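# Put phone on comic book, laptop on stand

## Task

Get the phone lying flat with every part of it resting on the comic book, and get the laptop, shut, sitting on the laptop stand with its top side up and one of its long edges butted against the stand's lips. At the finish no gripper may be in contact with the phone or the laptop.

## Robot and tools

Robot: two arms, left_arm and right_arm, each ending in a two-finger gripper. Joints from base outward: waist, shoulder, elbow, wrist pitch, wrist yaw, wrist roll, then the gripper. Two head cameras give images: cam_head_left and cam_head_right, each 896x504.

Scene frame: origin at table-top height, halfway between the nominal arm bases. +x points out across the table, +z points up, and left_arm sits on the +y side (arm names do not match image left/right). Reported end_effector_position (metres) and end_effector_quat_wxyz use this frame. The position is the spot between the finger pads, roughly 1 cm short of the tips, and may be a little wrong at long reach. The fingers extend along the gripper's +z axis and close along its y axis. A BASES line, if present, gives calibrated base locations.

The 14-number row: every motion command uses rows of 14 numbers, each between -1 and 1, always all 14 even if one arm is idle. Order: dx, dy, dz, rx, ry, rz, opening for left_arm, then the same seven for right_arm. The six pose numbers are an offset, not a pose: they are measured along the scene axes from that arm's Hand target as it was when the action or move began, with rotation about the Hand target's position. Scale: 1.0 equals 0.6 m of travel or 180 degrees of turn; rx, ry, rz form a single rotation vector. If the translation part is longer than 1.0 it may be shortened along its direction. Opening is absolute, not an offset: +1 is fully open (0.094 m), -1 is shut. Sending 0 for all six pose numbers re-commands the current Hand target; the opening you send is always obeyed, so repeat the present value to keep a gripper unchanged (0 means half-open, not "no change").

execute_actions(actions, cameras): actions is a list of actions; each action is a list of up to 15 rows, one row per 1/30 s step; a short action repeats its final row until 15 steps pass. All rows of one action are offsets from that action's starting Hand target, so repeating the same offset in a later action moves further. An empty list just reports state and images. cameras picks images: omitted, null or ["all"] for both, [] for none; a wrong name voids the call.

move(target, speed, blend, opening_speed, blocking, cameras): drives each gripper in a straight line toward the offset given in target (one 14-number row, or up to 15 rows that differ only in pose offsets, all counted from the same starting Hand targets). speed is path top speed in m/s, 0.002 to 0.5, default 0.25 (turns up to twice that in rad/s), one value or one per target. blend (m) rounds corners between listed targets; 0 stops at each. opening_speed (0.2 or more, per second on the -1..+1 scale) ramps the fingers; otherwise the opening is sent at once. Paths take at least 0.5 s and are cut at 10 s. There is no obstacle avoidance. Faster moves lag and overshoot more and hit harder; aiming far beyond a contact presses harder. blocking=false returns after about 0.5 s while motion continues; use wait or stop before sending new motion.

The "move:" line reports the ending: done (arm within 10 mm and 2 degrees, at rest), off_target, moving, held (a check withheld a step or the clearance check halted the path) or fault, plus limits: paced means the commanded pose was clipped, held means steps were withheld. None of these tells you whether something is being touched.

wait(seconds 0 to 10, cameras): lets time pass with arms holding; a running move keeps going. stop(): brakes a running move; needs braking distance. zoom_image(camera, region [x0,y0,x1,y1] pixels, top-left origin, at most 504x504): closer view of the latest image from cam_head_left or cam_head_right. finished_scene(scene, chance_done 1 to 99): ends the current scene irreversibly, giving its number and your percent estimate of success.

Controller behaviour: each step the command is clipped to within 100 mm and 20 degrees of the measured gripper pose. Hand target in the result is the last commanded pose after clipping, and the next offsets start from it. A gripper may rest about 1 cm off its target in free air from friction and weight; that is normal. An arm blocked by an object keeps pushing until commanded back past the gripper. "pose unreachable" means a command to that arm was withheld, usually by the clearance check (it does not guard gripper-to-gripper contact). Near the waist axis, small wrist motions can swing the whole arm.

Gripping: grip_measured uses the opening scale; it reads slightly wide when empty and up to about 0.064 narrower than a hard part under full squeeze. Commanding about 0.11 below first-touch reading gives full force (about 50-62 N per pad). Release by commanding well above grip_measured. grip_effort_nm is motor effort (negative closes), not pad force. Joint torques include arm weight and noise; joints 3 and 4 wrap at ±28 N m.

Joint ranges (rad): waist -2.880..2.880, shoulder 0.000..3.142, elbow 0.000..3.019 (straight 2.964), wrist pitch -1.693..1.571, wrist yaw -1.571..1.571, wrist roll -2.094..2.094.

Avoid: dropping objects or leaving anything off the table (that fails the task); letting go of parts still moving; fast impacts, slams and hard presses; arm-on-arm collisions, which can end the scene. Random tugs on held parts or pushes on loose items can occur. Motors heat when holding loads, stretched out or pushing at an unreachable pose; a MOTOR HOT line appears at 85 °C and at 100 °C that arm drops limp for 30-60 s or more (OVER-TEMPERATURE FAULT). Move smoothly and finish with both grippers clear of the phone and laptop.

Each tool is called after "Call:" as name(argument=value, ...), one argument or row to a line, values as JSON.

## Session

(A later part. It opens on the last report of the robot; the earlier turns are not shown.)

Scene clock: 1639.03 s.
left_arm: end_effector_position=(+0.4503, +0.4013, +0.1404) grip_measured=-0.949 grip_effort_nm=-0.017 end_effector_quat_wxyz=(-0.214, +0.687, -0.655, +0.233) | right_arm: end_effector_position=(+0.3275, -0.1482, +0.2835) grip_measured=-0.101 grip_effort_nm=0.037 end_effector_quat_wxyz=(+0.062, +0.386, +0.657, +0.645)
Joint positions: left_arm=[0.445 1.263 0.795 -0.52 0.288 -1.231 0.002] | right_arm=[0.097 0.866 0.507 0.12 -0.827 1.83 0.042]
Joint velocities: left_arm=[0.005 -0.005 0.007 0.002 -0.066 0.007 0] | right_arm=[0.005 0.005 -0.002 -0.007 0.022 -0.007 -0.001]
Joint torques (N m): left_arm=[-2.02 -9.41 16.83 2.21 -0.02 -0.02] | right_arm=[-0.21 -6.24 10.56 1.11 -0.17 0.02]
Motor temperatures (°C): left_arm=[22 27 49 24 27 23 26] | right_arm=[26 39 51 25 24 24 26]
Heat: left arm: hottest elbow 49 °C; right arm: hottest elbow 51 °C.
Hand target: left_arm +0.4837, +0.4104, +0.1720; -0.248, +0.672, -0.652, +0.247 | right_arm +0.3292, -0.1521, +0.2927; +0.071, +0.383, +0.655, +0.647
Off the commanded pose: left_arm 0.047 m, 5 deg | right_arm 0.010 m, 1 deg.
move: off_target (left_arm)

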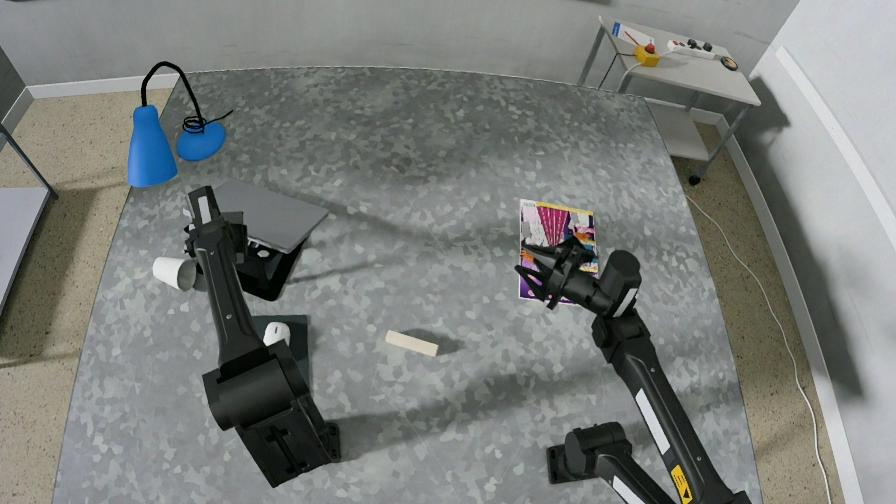

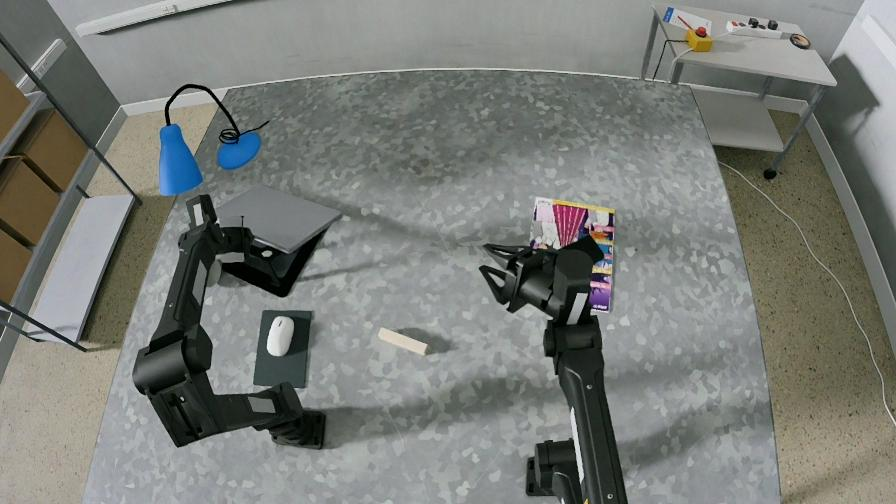

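Call:
move(
  target=[0.022,-0.005,0.002,0,0,0,-0.95, 0,0,0,0,0,0,-0.1],
  speed=0.04,
)

Call:
zoom_image(
  camera="cam_head_left",
  region=[170, 190, 290, 290],
)

Call:
zoom_image(
  camera="cam_head_right",
  region=[190, 190, 310, 290],
)

Scene clock: 1642.67 s.
left_arm: end_effector_position=(+0.4522, +0.4013, +0.1408) grip_measured=-0.949 grip_effort_nm=-0.022 end_effector_quat_wxyz=(-0.215, +0.691, -0.651, +0.229) | right_arm: end_effector_position=(+0.3275, -0.1482, +0.2835) grip_measured=-0.101 grip_effort_nm=0.042 end_effector_quat_wxyz=(+0.062, +0.386, +0.657, +0.645)
Joint positions: left_arm=[0.437 1.265 0.799 -0.52 0.272 -1.248 0.002] | right_arm=[0.097 0.866 0.507 0.12 -0.827 1.83 0.042]
Joint velocities: left_arm=[-0.015 -0.005 -0.002 0.022 0.051 -0.007 0] | right_arm=[0.005 -0.005 -0.012 -0.002 -0.037 -0.022 -0.002]
Joint torques (N m): left_arm=[-4.07 -7.71 18.71 2.32 0.08 -0.03] | right_arm=[-0.32 -6.24 10.52 1.11 -0.17 0.02]
Motor temperatures (°C): left_arm=[22 27 50 24 27 23 26] | right_arm=[26 39 51 25 24 24 26]
Heat: left arm: hottest elbow 50 °C; right arm: hottest elbow 51 °C.
Hand target: left_arm +0.4969, +0.4073, +0.1734; -0.248, +0.672, -0.652, +0.247 | right_arm +0.3292, -0.1521, +0.2927; +0.071, +0.383, +0.655, +0.647
Off the commanded pose: left_arm 0.056 m, 5 deg | right_arm 0.010 m, 1 deg.
move: off_target (left_arm)

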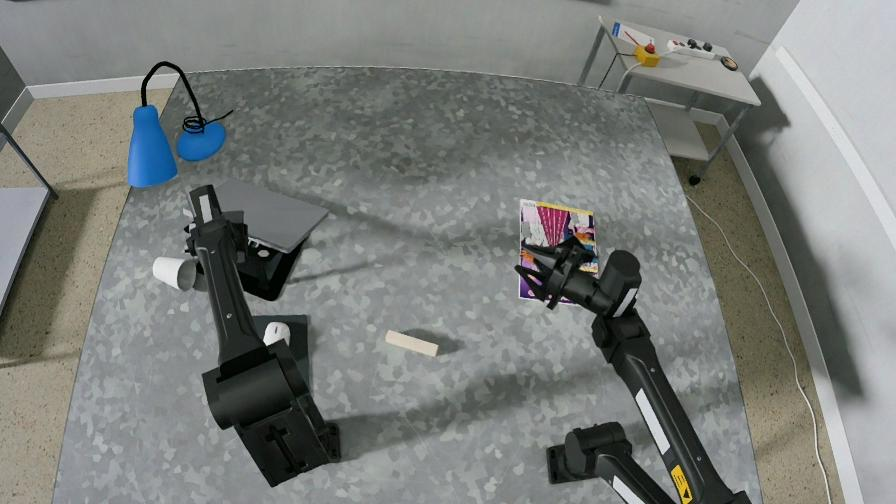

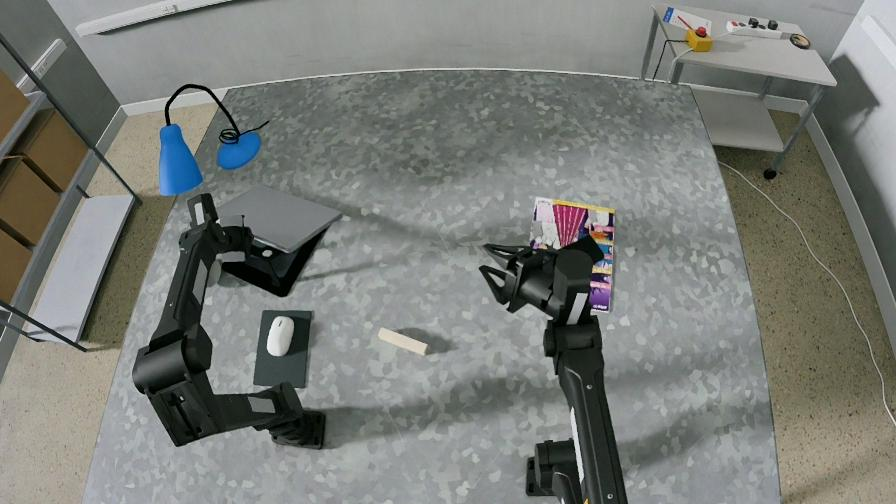

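Scaled by 4.200.

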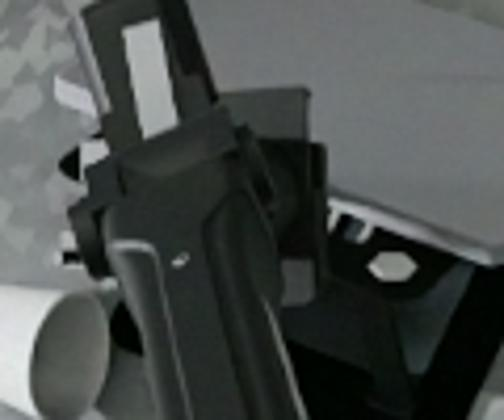

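Scaled by 4.200.

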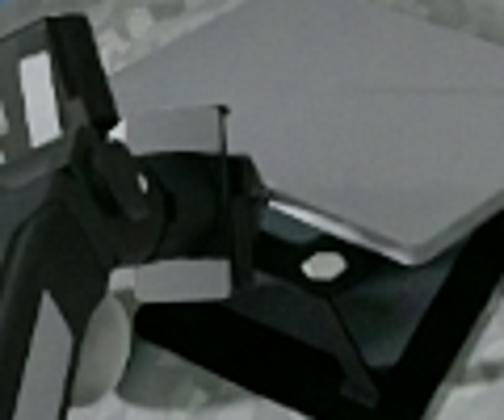

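Call:
move(
  target=[0.02,-0.006,0.002,0,0,0,-0.95, 0,0,0,0,0,0,-0.1],
  speed=0.03,
)

Call:
zoom_image(
  camera="cam_head_left",
  region=[190, 190, 310, 290],
)

Call:
zoom_image(
  camera="cam_head_right",
  region=[190, 190, 310, 290],
)

Scene clock: 1646.40 s.
left_arm: end_effector_position=(+0.4621, +0.4002, +0.1409) grip_measured=-0.949 grip_effort_nm=-0.017 end_effector_quat_wxyz=(-0.213, +0.694, -0.650, +0.225) | right_arm: end_effector_position=(+0.3275, -0.1482, +0.2835) grip_measured=-0.101 grip_effort_nm=0.037 end_effector_quat_wxyz=(+0.062, +0.386, +0.657, +0.645)
Joint positions: left_arm=[0.419 1.289 0.823 -0.521 0.255 -1.266 0.002] | right_arm=[0.097 0.866 0.507 0.12 -0.827 1.83 0.042]
Joint velocities: left_arm=[-0.015 -0.005 -0.002 -0.007 0.007 0.007 0] | right_arm=[0.005 -0.005 -0.007 -0.007 -0.066 0.095 0]
Joint torques (N m): left_arm=[-4.37 -8.12 18.55 2.41 0.22 -0.08] | right_arm=[-0.32 -6.36 10.54 1.13 -0.17 0.03]
Motor temperatures (°C): left_arm=[22 27 50 24 27 23 26] | right_arm=[26 39 51 25 24 24 25]
Heat: left arm: hottest elbow 50 °C; right arm: hottest elbow 51 °C.
Hand target: left_arm +0.5089, +0.4034, +0.1744; -0.248, +0.672, -0.652, +0.247 | right_arm +0.3292, -0.1521, +0.2927; +0.071, +0.383, +0.655, +0.647
Off the commanded pose: left_arm 0.058 m, 5 deg | right_arm 0.010 m, 1 deg.
move: off_target (left_arm)

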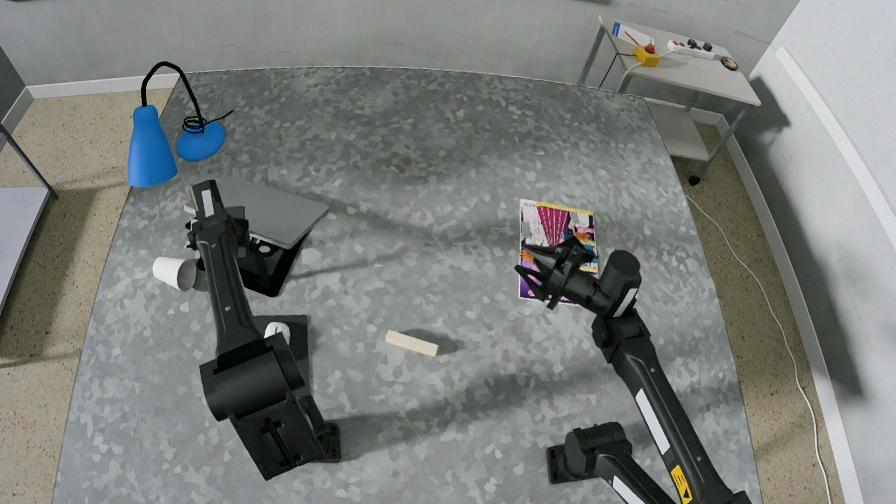

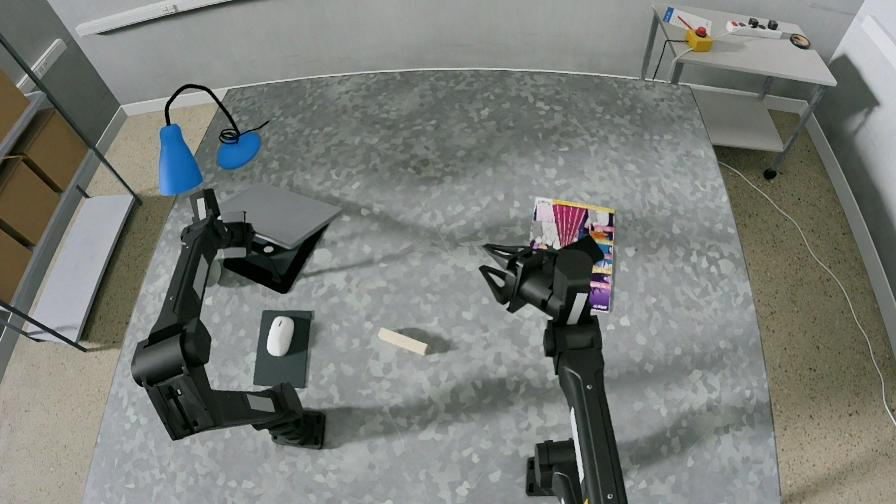

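Scaled by 4.200.

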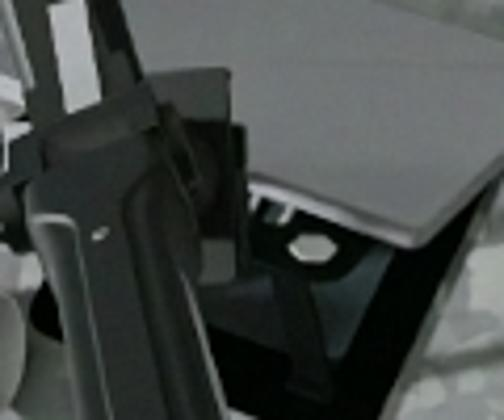

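Scaled by 4.200.

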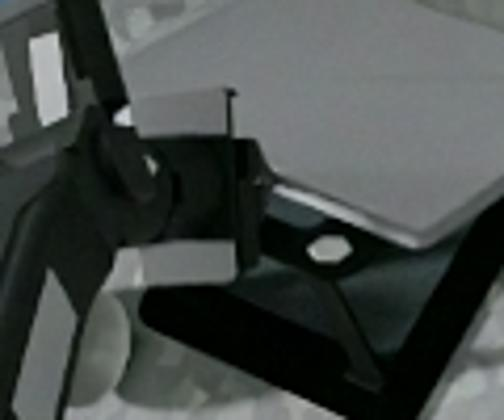

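Call:
zoom_image(
  camera="cam_head_right",
  region=[230, 170, 350, 230],
)

Call:
zoom_image(
  camera="cam_head_left",
  region=[215, 165, 335, 225],
)

Scaled by 4.200.

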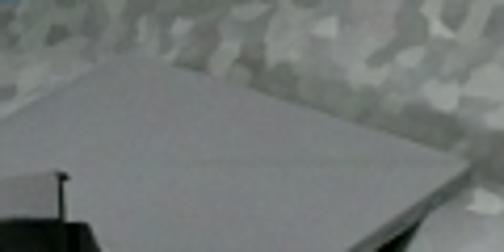

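Scaled by 4.200.

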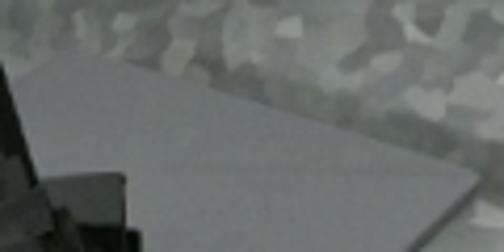

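Call:
move(
  target=[0.02,-0.006,0.002,0,0,0,-0.95, 0,0,0,0,0,0,-0.1],
  speed=0.03,
)

Call:
zoom_image(
  camera="cam_head_left",
  region=[230, 190, 310, 270],
)

Call:
zoom_image(
  camera="cam_head_right",
  region=[240, 190, 320, 270],
)

Scene clock: 1696.07 s.
left_arm: end_effector_position=(+0.4726, +0.3985, +0.1412) grip_measured=-0.949 grip_effort_nm=-0.022 end_effector_quat_wxyz=(-0.212, +0.695, -0.649, +0.223) | right_arm: end_effector_position=(+0.3275, -0.1482, +0.2835) grip_measured=-0.101 grip_effort_nm=0.042 end_effector_quat_wxyz=(+0.062, +0.386, +0.657, +0.645)
Joint positions: left_arm=[0.401 1.313 0.847 -0.521 0.241 -1.283 0.002] | right_arm=[0.097 0.866 0.507 0.12 -0.827 1.83 0.042]
Joint velocities: left_arm=[-0.005 -0.015 -0.012 0.002 -0.007 -0.051 0.001] | right_arm=[0.005 -0.005 -0.002 -0.017 -0.037 0.022 0]
Joint torques (N m): left_arm=[-3.84 -8.23 18.67 2.3 0.28 -0.08] | right_arm=[-0.26 -6.24 10.51 1.1 -0.17 0.02]
Motor temperatures (°C): left_arm=[22 27 56 24 27 23 26] | right_arm=[26 38 52 25 24 24 25]
Heat: left arm: hottest elbow 56 °C; right arm: hottest elbow 52 °C.
Hand target: left_arm +0.5209, +0.3996, +0.1757; -0.248, +0.672, -0.652, +0.248 | right_arm +0.3292, -0.1521, +0.2927; +0.071, +0.383, +0.655, +0.647
Off the commanded pose: left_arm 0.059 m, 6 deg | right_arm 0.010 m, 1 deg.
move: off_target (left_arm)

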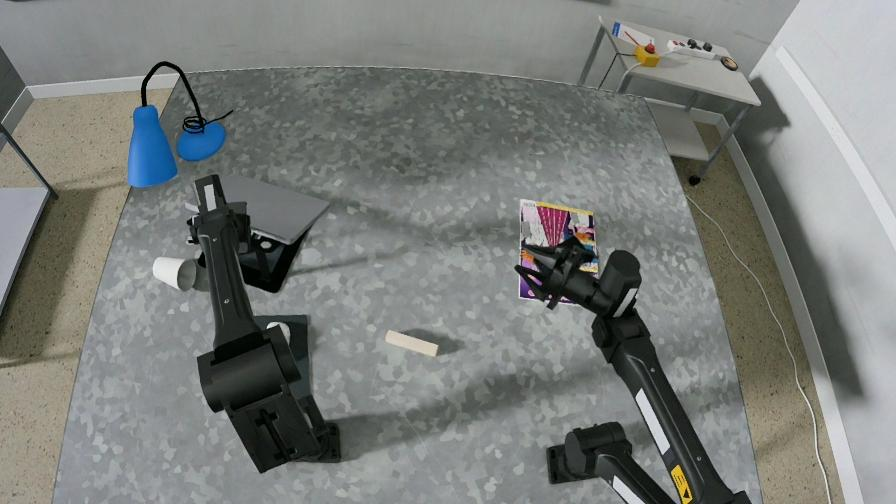

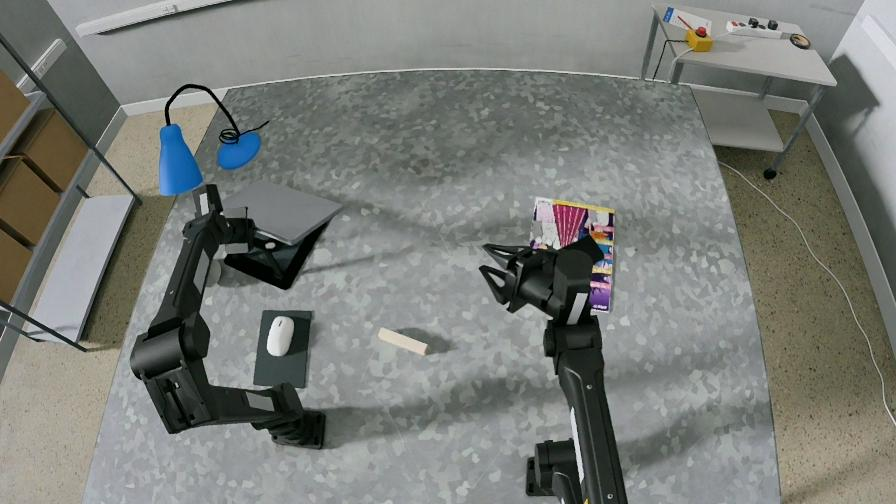

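Scaled by 6.300.

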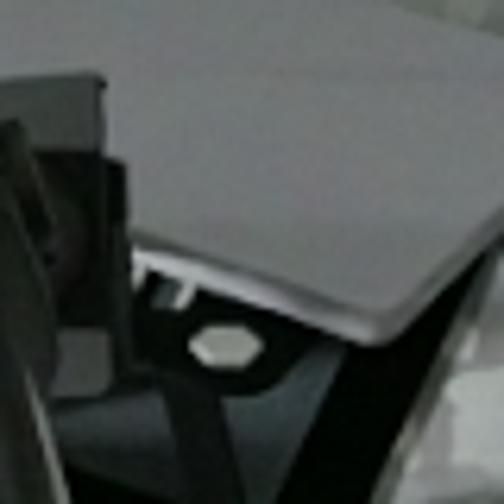

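Scaled by 6.300.

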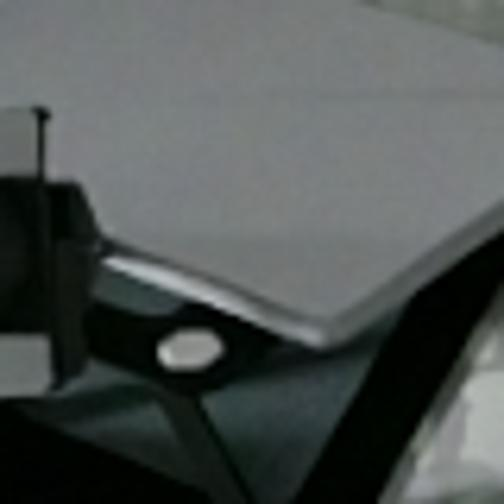

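Call:
move(
  target=[-0.018,0,0.0,0,0.05,0,-0.95, 0,0,0,0,0,0,-0.1],
  speed=0.03,
)

Call:
zoom_image(
  camera="cam_head_left",
  region=[180, 180, 300, 270],
)

Call:
zoom_image(
  camera="cam_head_right",
  region=[200, 190, 320, 280],
)

Scene clock: 1735.10 s.
left_arm: end_effector_position=(+0.4846, +0.3955, +0.1497) grip_measured=-0.949 grip_effort_nm=-0.017 end_effector_quat_wxyz=(-0.174, +0.703, -0.665, +0.182) | right_arm: end_effector_position=(+0.3275, -0.1482, +0.2835) grip_measured=-0.101 grip_effort_nm=0.042 end_effector_quat_wxyz=(+0.062, +0.386, +0.657, +0.645)
Joint positions: left_arm=[0.365 1.371 0.968 -0.692 0.187 -1.278 0.002] | right_arm=[0.097 0.866 0.507 0.12 -0.827 1.83 0.042]
Joint velocities: left_arm=[-0.005 0.005 -0.002 0.002 0.037 0.022 0] | right_arm=[-0.015 0.005 -0.022 0.012 0.007 -0.037 0]
Joint torques (N m): left_arm=[-2.49 -11.4 16.53 1.05 0.08 0.18] | right_arm=[-0.15 -6.24 10.54 1.11 -0.17 0.02]
Motor temperatures (°C): left_arm=[22 27 61 24 27 23 26] | right_arm=[26 37 52 25 24 24 25]
Heat: left arm: hottest elbow 61 °C; right arm: hottest elbow 52 °C.
Hand target: left_arm +0.5102, +0.4000, +0.1755; -0.197, +0.690, -0.670, +0.193 | right_arm +0.3292, -0.1521, +0.2927; +0.071, +0.383, +0.655, +0.647
Off the commanded pose: left_arm 0.037 m, 3 deg | right_arm 0.010 m, 1 deg.
move: off_target (left_arm)

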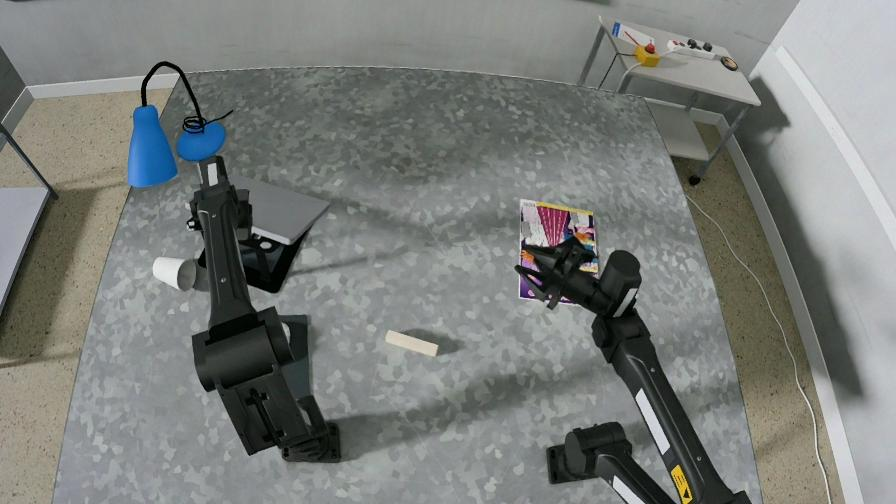

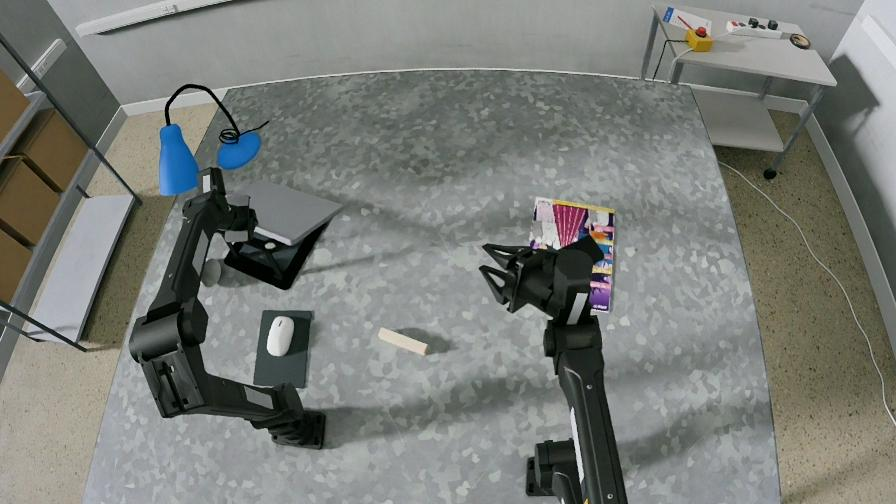

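Scaled by 4.200.

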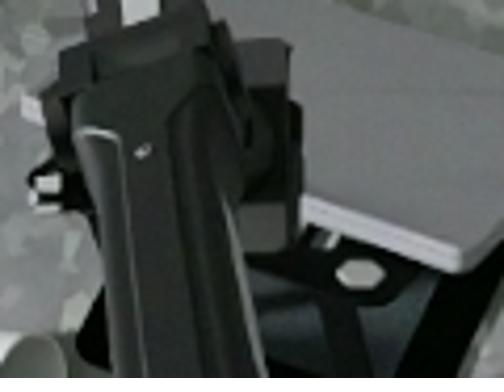

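Scaled by 4.200.

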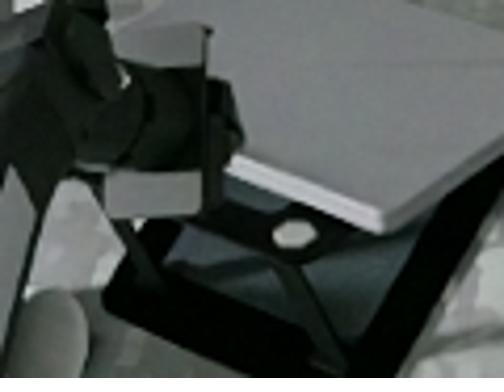

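Call:
move(
  target=[-0.06,0.0,0.09,0,0.08,0,-0.95, 0,0,0,0,0,0,-0.1],
  speed=0.06,
)

Call:
zoom_image(
  camera="cam_head_left",
  region=[180, 180, 300, 270],
)

Call:
zoom_image(
  camera="cam_head_right",
  region=[200, 190, 320, 280],
)

Scene clock: 1745.67 s.
left_arm: end_effector_position=(+0.4527, +0.3977, +0.2041) grip_measured=-0.949 grip_effort_nm=-0.012 end_effector_quat_wxyz=(-0.090, +0.719, -0.682, +0.096) | right_arm: end_effector_position=(+0.3275, -0.1482, +0.2835) grip_measured=-0.101 grip_effort_nm=0.042 end_effector_quat_wxyz=(+0.062, +0.386, +0.657, +0.645)
Joint positions: left_arm=[0.365 1.372 1.179 -1.135 0.101 -1.242 0.002] | right_arm=[0.097 0.866 0.507 0.12 -0.827 1.83 0.042]
Joint velocities: left_arm=[-0.005 -0.015 -0.002 -0.022 -0.081 0.022 -0.001] | right_arm=[0.005 -0.024 -0.002 -0.017 -0.051 0.022 0.001]
Joint torques (N m): left_arm=[-2.14 -11.4 17.01 0.16 -0.19 0.11] | right_arm=[-0.32 -6.18 10.54 1.13 -0.17 0.02]
Motor temperatures (°C): left_arm=[22 27 60 24 27 23 26] | right_arm=[26 37 52 25 24 24 25]
Heat: left arm: hottest elbow 60 °C; right arm: hottest elbow 52 °C.
Hand target: left_arm +0.4751, +0.4008, +0.2293; -0.112, +0.708, -0.690, +0.104 | right_arm +0.3292, -0.1521, +0.2927; +0.071, +0.383, +0.655, +0.647
Off the commanded pose: left_arm 0.033 m, 3 deg | right_arm 0.010 m, 1 deg.
move: off_target (left_arm)

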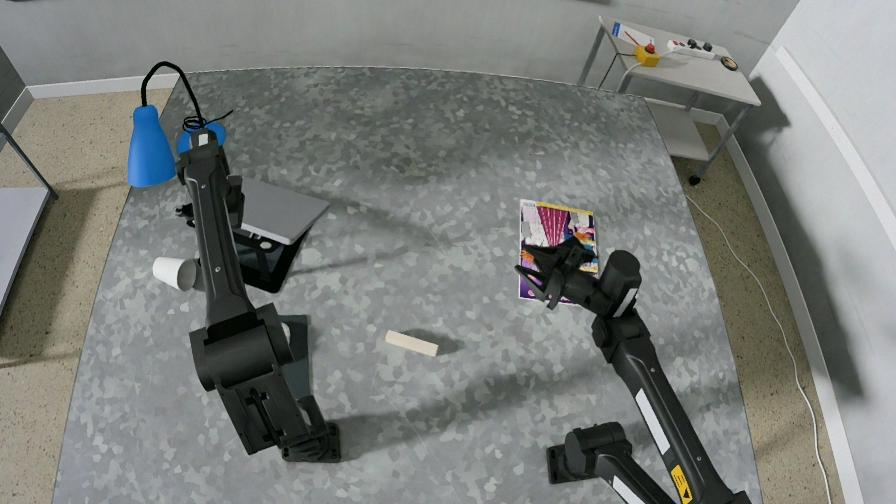

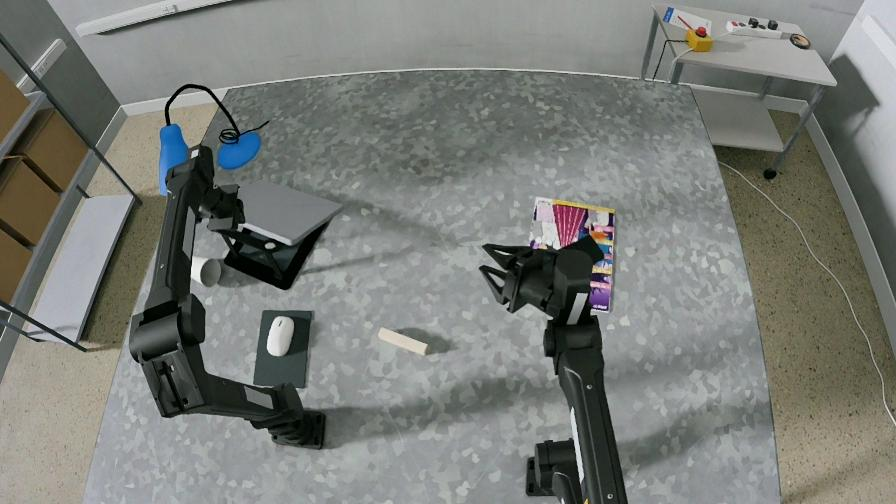

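Scaled by 4.200.

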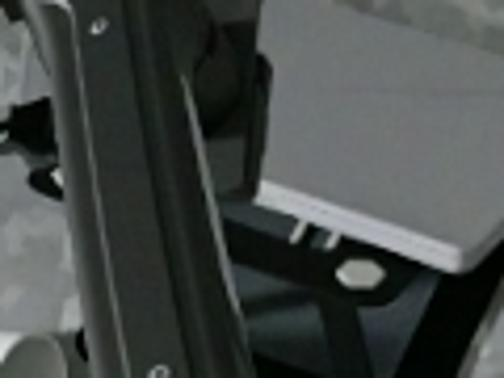

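Scaled by 4.200.

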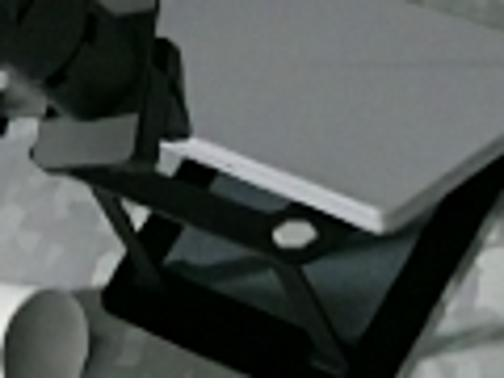

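Call:
move(
  target=[0.03,0.025,-0.04,0,0,-0.067,-0.95, 0,0,0,0,0,0,-0.1],
  speed=0.06,
  cameras=[],
)

Call:
move(
  target=[0.0,0.0,0,0,0,-0.067,-0.95, 0,0,0,0,0,0,-0.1],
  speed=0.06,
)

Call:
zoom_image(
  camera="cam_head_left",
  region=[180, 180, 300, 270],
)

Call:
zoom_image(
  camera="cam_head_right",
  region=[200, 190, 320, 280],
)

Scene clock: 1757.53 s.
left_arm: end_effector_position=(+0.4685, +0.3982, +0.1798) grip_measured=-0.949 grip_effort_nm=-0.017 end_effector_quat_wxyz=(+0.066, -0.635, +0.763, -0.104) | right_arm: end_effector_position=(+0.3275, -0.1482, +0.2835) grip_measured=-0.101 grip_effort_nm=0.042 end_effector_quat_wxyz=(+0.062, +0.386, +0.657, +0.645)
Joint positions: left_arm=[0.375 1.458 1.206 -1.131 0.16 -1.001 0.002] | right_arm=[0.097 0.866 0.507 0.12 -0.827 1.83 0.042]
Joint velocities: left_arm=[-0.005 0.005 -0.012 -0.007 -0.022 -0.022 -0.002] | right_arm=[-0.015 -0.015 0.002 -0.007 -0.007 0.007 0]
Joint torques (N m): left_arm=[-0.26 -12.57 16.81 1.26 0.14 0.14] | right_arm=[-0.32 -6.3 10.52 1.1 -0.17 0.02]
Motor temperatures (°C): left_arm=[22 27 58 24 27 23 26] | right_arm=[26 37 52 25 24 23 25]
Heat: left arm: hottest elbow 58 °C; right arm: hottest elbow 52 °C.
Hand target: left_arm +0.4930, +0.4153, +0.2050; +0.100, -0.632, +0.760, -0.115 | right_arm +0.3292, -0.1521, +0.2927; +0.071, +0.383, +0.655, +0.647
Off the commanded pose: left_arm 0.040 m, 4 deg | right_arm 0.010 m, 1 deg.
move: off_target (left_arm)
No camera images: "cameras" was empty.

Scene clock: 1759.97 s.
left_arm: end_effector_position=(+0.4741, +0.3999, +0.1817) grip_measured=-0.949 grip_effort_nm=-0.012 end_effector_quat_wxyz=(+0.063, -0.550, +0.824, -0.119) | right_arm: end_effector_position=(+0.3275, -0.1482, +0.2835) grip_measured=-0.101 grip_effort_nm=0.032 end_effector_quat_wxyz=(+0.062, +0.386, +0.657, +0.645)
Joint positions: left_arm=[0.393 1.484 1.237 -1.157 0.214 -0.774 0.002] | right_arm=[0.097 0.866 0.507 0.12 -0.827 1.83 0.042]
Joint velocities: left_arm=[0.005 -0.005 0.007 -0.027 0.007 -0.022 0] | right_arm=[0.005 0.005 0.007 -0.007 -0.022 -0.051 0]
Joint torques (N m): left_arm=[-0.73 -12.92 16.61 0.47 0.24 0.15] | right_arm=[-0.21 -6.24 10.51 1.1 -0.17 0.02]
Motor temperatures (°C): left_arm=[22 27 58 24 27 23 26] | right_arm=[26 37 52 25 24 23 25]
Heat: left arm: hottest elbow 58 °C; right arm: hottest elbow 52 °C.
Hand target: left_arm +0.4930, +0.4154, +0.2049; +0.087, -0.548, +0.823, -0.124 | right_arm +0.3292, -0.1521, +0.2927; +0.071, +0.383, +0.655, +0.647
Off the commanded pose: left_arm 0.034 m, 3 deg | right_arm 0.010 m, 1 deg.
move: off_target (left_arm)

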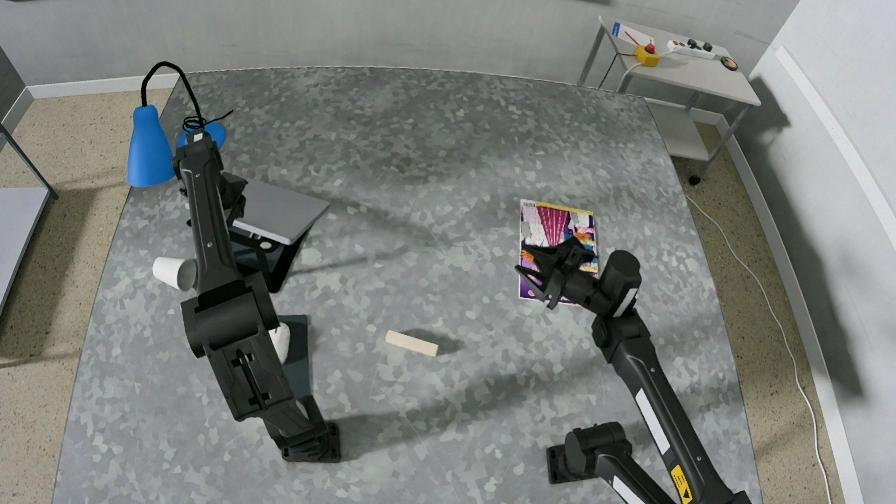

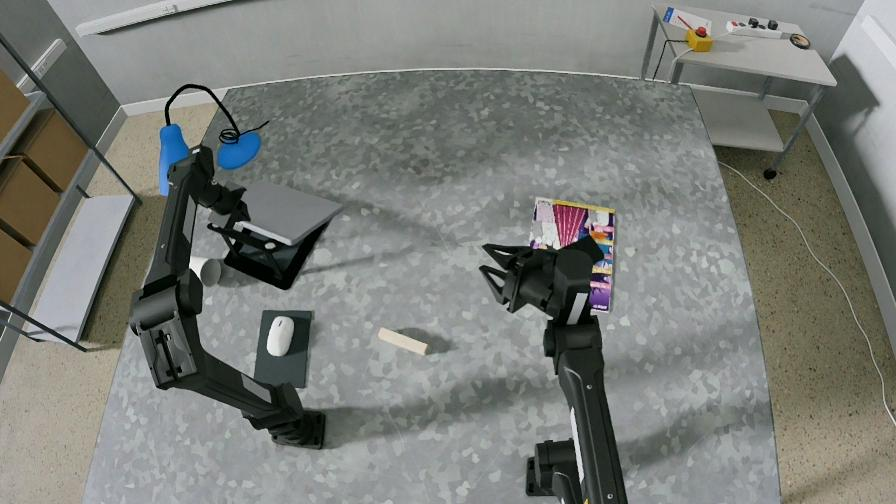

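Scaled by 4.200.

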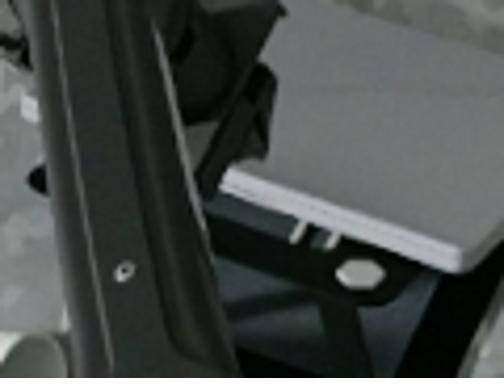

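Scaled by 4.200.

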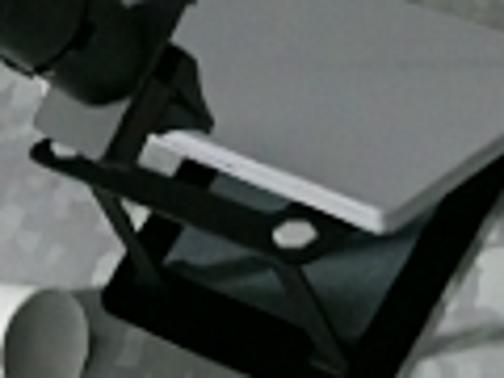

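Call:
move(
  target=[-0.015,0.033,-0.03,0,0,0,-0.95, 0,0,0,0,0,0,-0.1],
  speed=0.05,
)

Call:
zoom_image(
  camera="cam_head_left",
  region=[190, 180, 290, 260],
)

Call:
zoom_image(
  camera="cam_head_right",
  region=[200, 190, 300, 270],
)

Scene clock: 1769.80 s.
left_arm: end_effector_position=(+0.4700, +0.4219, +0.1746) grip_measured=-0.949 grip_effort_nm=-0.012 end_effector_quat_wxyz=(+0.065, -0.550, +0.823, -0.121) | right_arm: end_effector_position=(+0.3275, -0.1482, +0.2835) grip_measured=-0.101 grip_effort_nm=0.042 end_effector_quat_wxyz=(+0.062, +0.386, +0.657, +0.645)
Joint positions: left_arm=[0.442 1.502 1.237 -1.144 0.224 -0.726 0.002] | right_arm=[0.097 0.866 0.507 0.12 -0.827 1.83 0.042]
Joint velocities: left_arm=[-0.015 -0.015 -0.017 0.002 0.037 -0.022 -0.001] | right_arm=[0.005 -0.005 -0.002 0.002 -0.022 0.081 -0.001]
Joint torques (N m): left_arm=[-0.67 -13.16 13.94 1.05 0.16 0.11] | right_arm=[-0.26 -6.24 10.54 1.11 -0.18 0.02]
Motor temperatures (°C): left_arm=[22 27 57 24 27 23 26] | right_arm=[26 37 52 25 24 23 25]
Heat: left arm: hottest elbow 57 °C; right arm: hottest elbow 52 °C.
Hand target: left_arm +0.4841, +0.4352, +0.1868; +0.087, -0.548, +0.823, -0.124 | right_arm +0.3292, -0.1521, +0.2927; +0.071, +0.383, +0.655, +0.647
Off the commanded pose: left_arm 0.023 m, 3 deg | right_arm 0.010 m, 1 deg.
move: off_target (left_arm)

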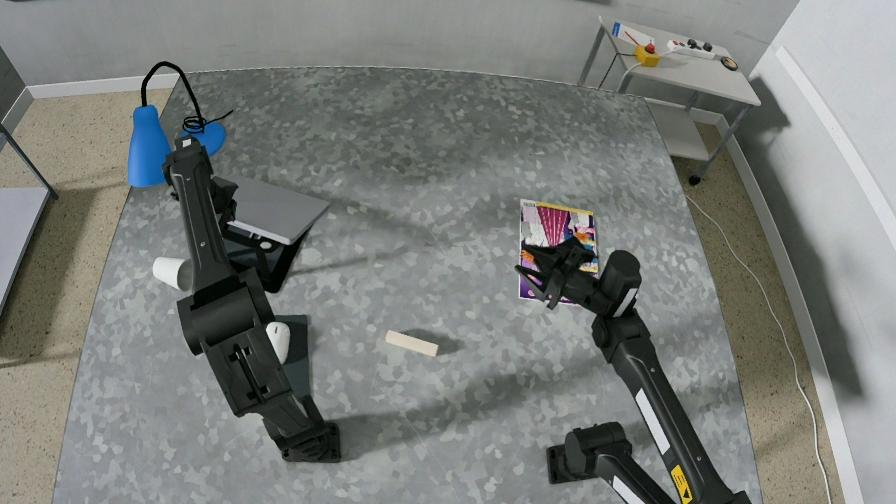

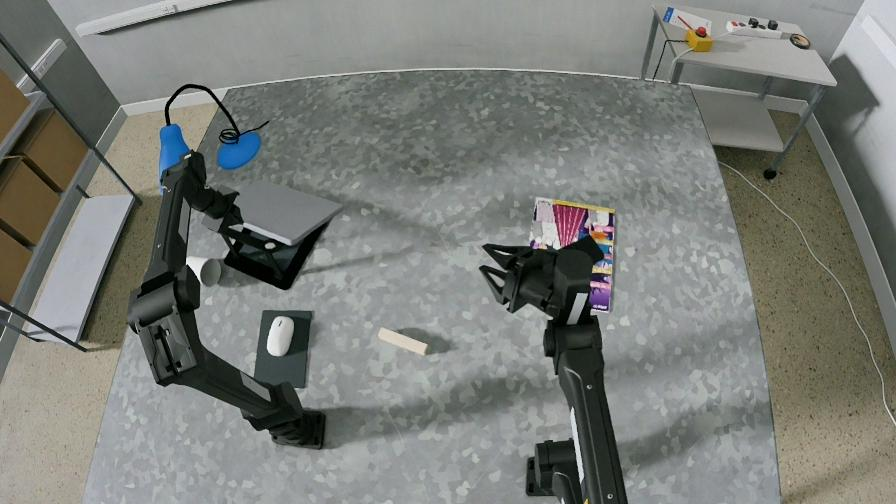

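Scaled by 5.040.

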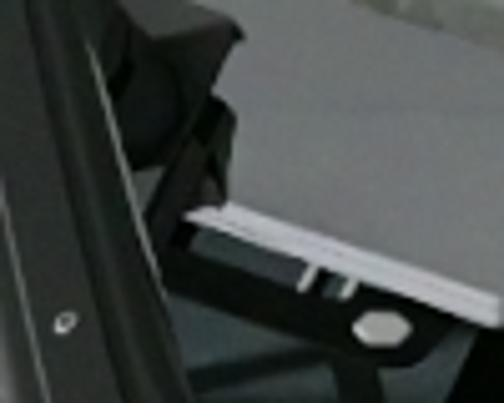

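Scaled by 5.040.

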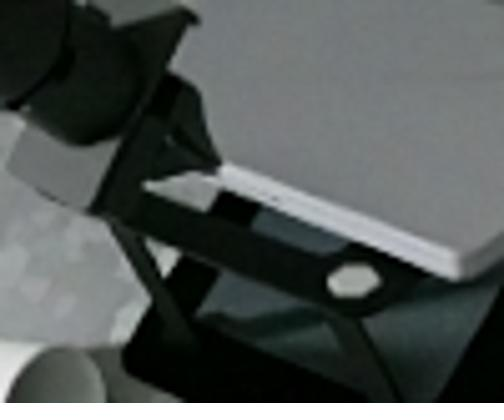

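Call:
move(
  target=[-0.03,0.0,-0.005,0,0,0,-0.95,0,0,0,0,0,0,-0.1],
  speed=0.05,
)

Call:
zoom_image(
  camera="cam_head_left",
  region=[180, 190, 280, 290],
)

Call:
zoom_image(
  camera="cam_head_right",
  region=[200, 190, 300, 290],
)

Scene clock: 1783.20 s.
left_arm: end_effector_position=(+0.4684, +0.4300, +0.1750) grip_measured=-0.949 grip_effort_nm=-0.012 end_effector_quat_wxyz=(+0.071, -0.549, +0.824, -0.122) | right_arm: end_effector_position=(+0.3275, -0.1482, +0.2835) grip_measured=-0.101 grip_effort_nm=0.037 end_effector_quat_wxyz=(+0.062, +0.386, +0.657, +0.645)
Joint positions: left_arm=[0.46 1.502 1.237 -1.137 0.227 -0.707 0.002] | right_arm=[0.097 0.866 0.507 0.12 -0.827 1.83 0.042]
Joint velocities: left_arm=[-0.024 -0.005 -0.012 0.012 0.11 0.037 0] | right_arm=[0.005 -0.005 -0.007 -0.007 0.007 -0.022 0]
Joint torques (N m): left_arm=[-0.15 -16.38 9.43 1.02 0.22 0.17] | right_arm=[-0.26 -6.24 10.54 1.11 -0.17 0.02]
Motor temperatures (°C): left_arm=[22 28 56 24 27 23 26] | right_arm=[26 37 52 25 24 23 25]
Heat: left arm: hottest elbow 56 °C; right arm: hottest elbow 52 °C.
Hand target: left_arm +0.4660, +0.4354, +0.1838; +0.087, -0.548, +0.823, -0.124 | right_arm +0.3292, -0.1521, +0.2927; +0.071, +0.383, +0.655, +0.647
Off the commanded pose: left_arm 0.010 m, 2 deg | right_arm 0.010 m, 1 deg.
move: done

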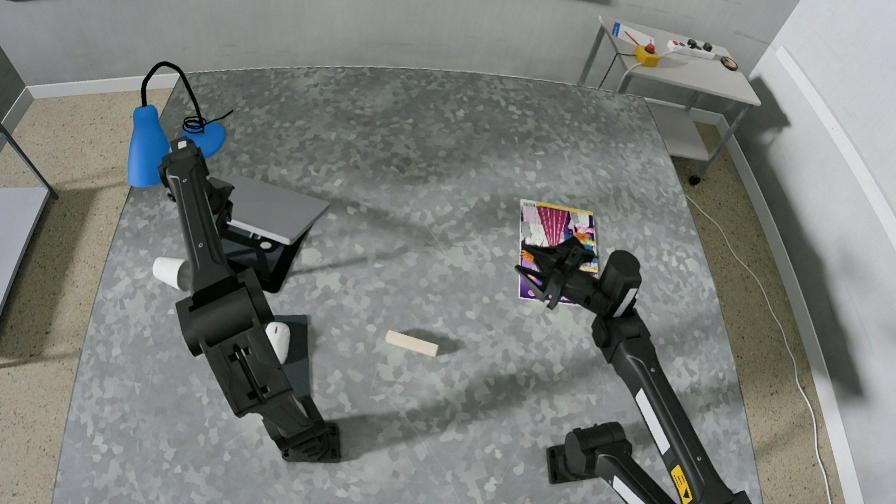

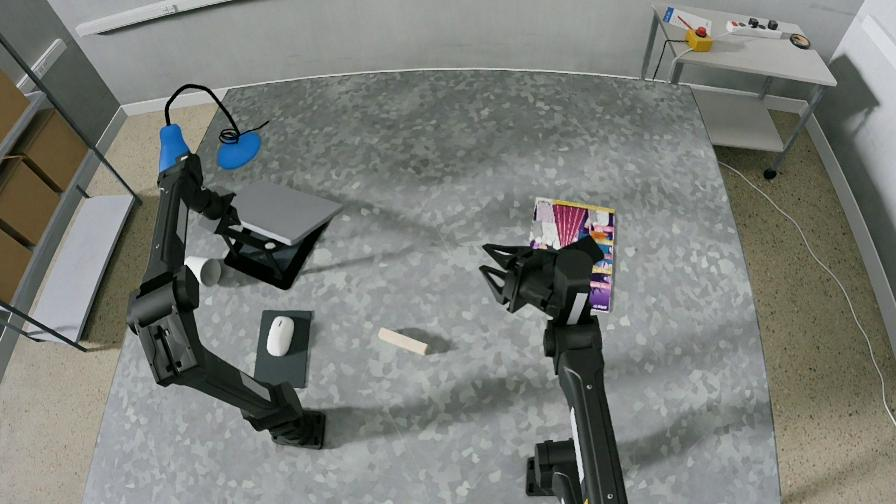

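Scaled by 5.040.

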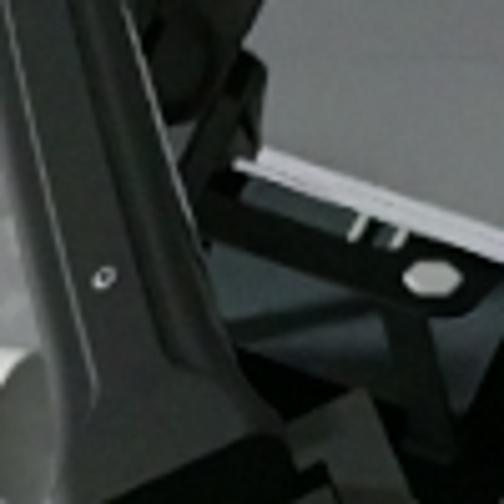

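Scaled by 5.040.

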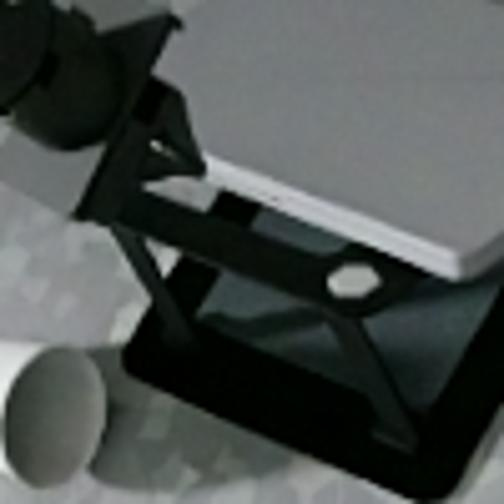

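Call:
move(
  target=[-0.003,0.0,-0.045,0,0,0,-0.95,0,0,0,0,0,0,-0.1],
  speed=0.05,
)

Call:
zoom_image(
  camera="cam_head_left",
  region=[180, 190, 280, 290],
)

Call:
zoom_image(
  camera="cam_head_right",
  region=[200, 190, 300, 290],
)

Scene clock: 1791.47 s.
left_arm: end_effector_position=(+0.4666, +0.4294, +0.1559) grip_measured=-0.949 grip_effort_nm=-0.012 end_effector_quat_wxyz=(+0.079, -0.547, +0.824, -0.123) | right_arm: end_effector_position=(+0.3275, -0.1482, +0.2835) grip_measured=-0.101 grip_effort_nm=0.037 end_effector_quat_wxyz=(+0.062, +0.386, +0.657, +0.645)
Joint positions: left_arm=[0.461 1.502 1.183 -1.066 0.228 -0.704 0.002] | right_arm=[0.097 0.866 0.507 0.12 -0.827 1.83 0.042]
Joint velocities: left_arm=[-0.015 0.005 0.002 -0.007 -0.037 -0.051 0.001] | right_arm=[-0.005 -0.015 -0.002 -0.007 -0.007 -0.066 -0.001]
Joint torques (N m): left_arm=[-0.97 -14.15 9.11 1.32 0.21 0.12] | right_arm=[-0.21 -6.36 10.51 1.1 -0.17 0.03]
Motor temperatures (°C): left_arm=[22 28 54 24 27 23 26] | right_arm=[26 37 52 25 24 23 25]
Heat: left arm: hottest elbow 54 °C; right arm: hottest elbow 52 °C.
Hand target: left_arm +0.4640, +0.4351, +0.1567; +0.087, -0.548, +0.823, -0.124 | right_arm +0.3292, -0.1521, +0.2927; +0.071, +0.383, +0.655, +0.647
Off the commanded pose: left_arm 0.007 m, 1 deg | right_arm 0.010 m, 1 deg.
move: done

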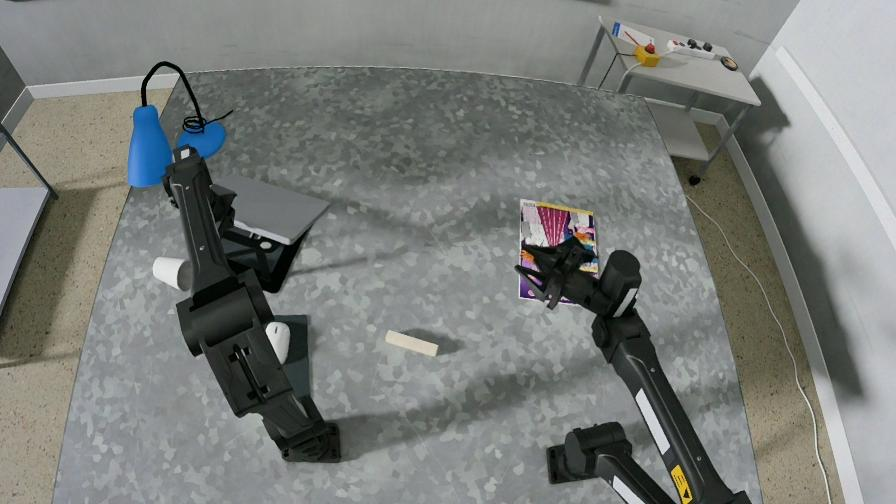

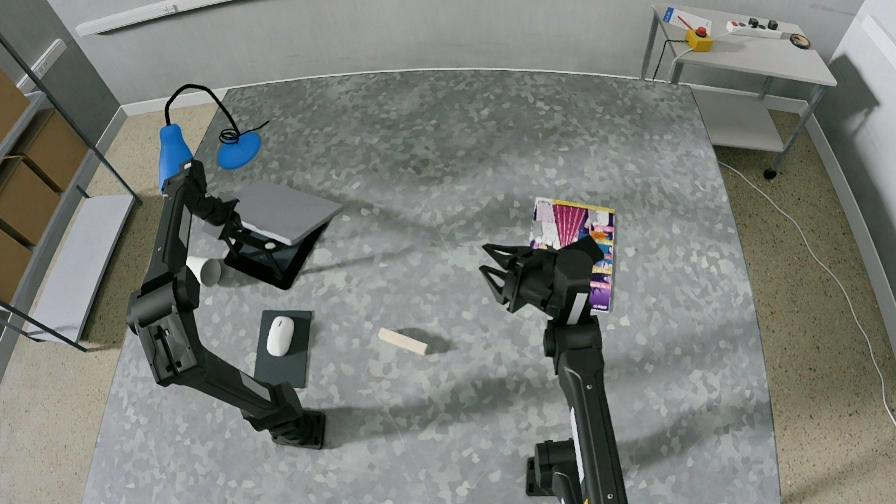

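Scaled by 5.040.

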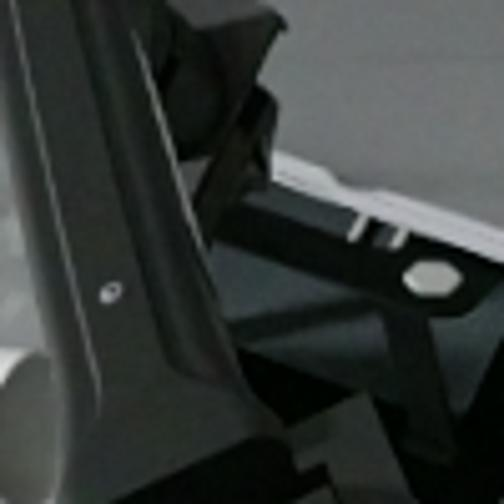

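Scaled by 5.040.

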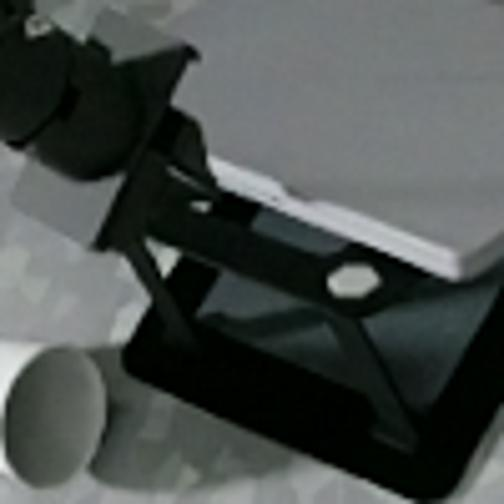

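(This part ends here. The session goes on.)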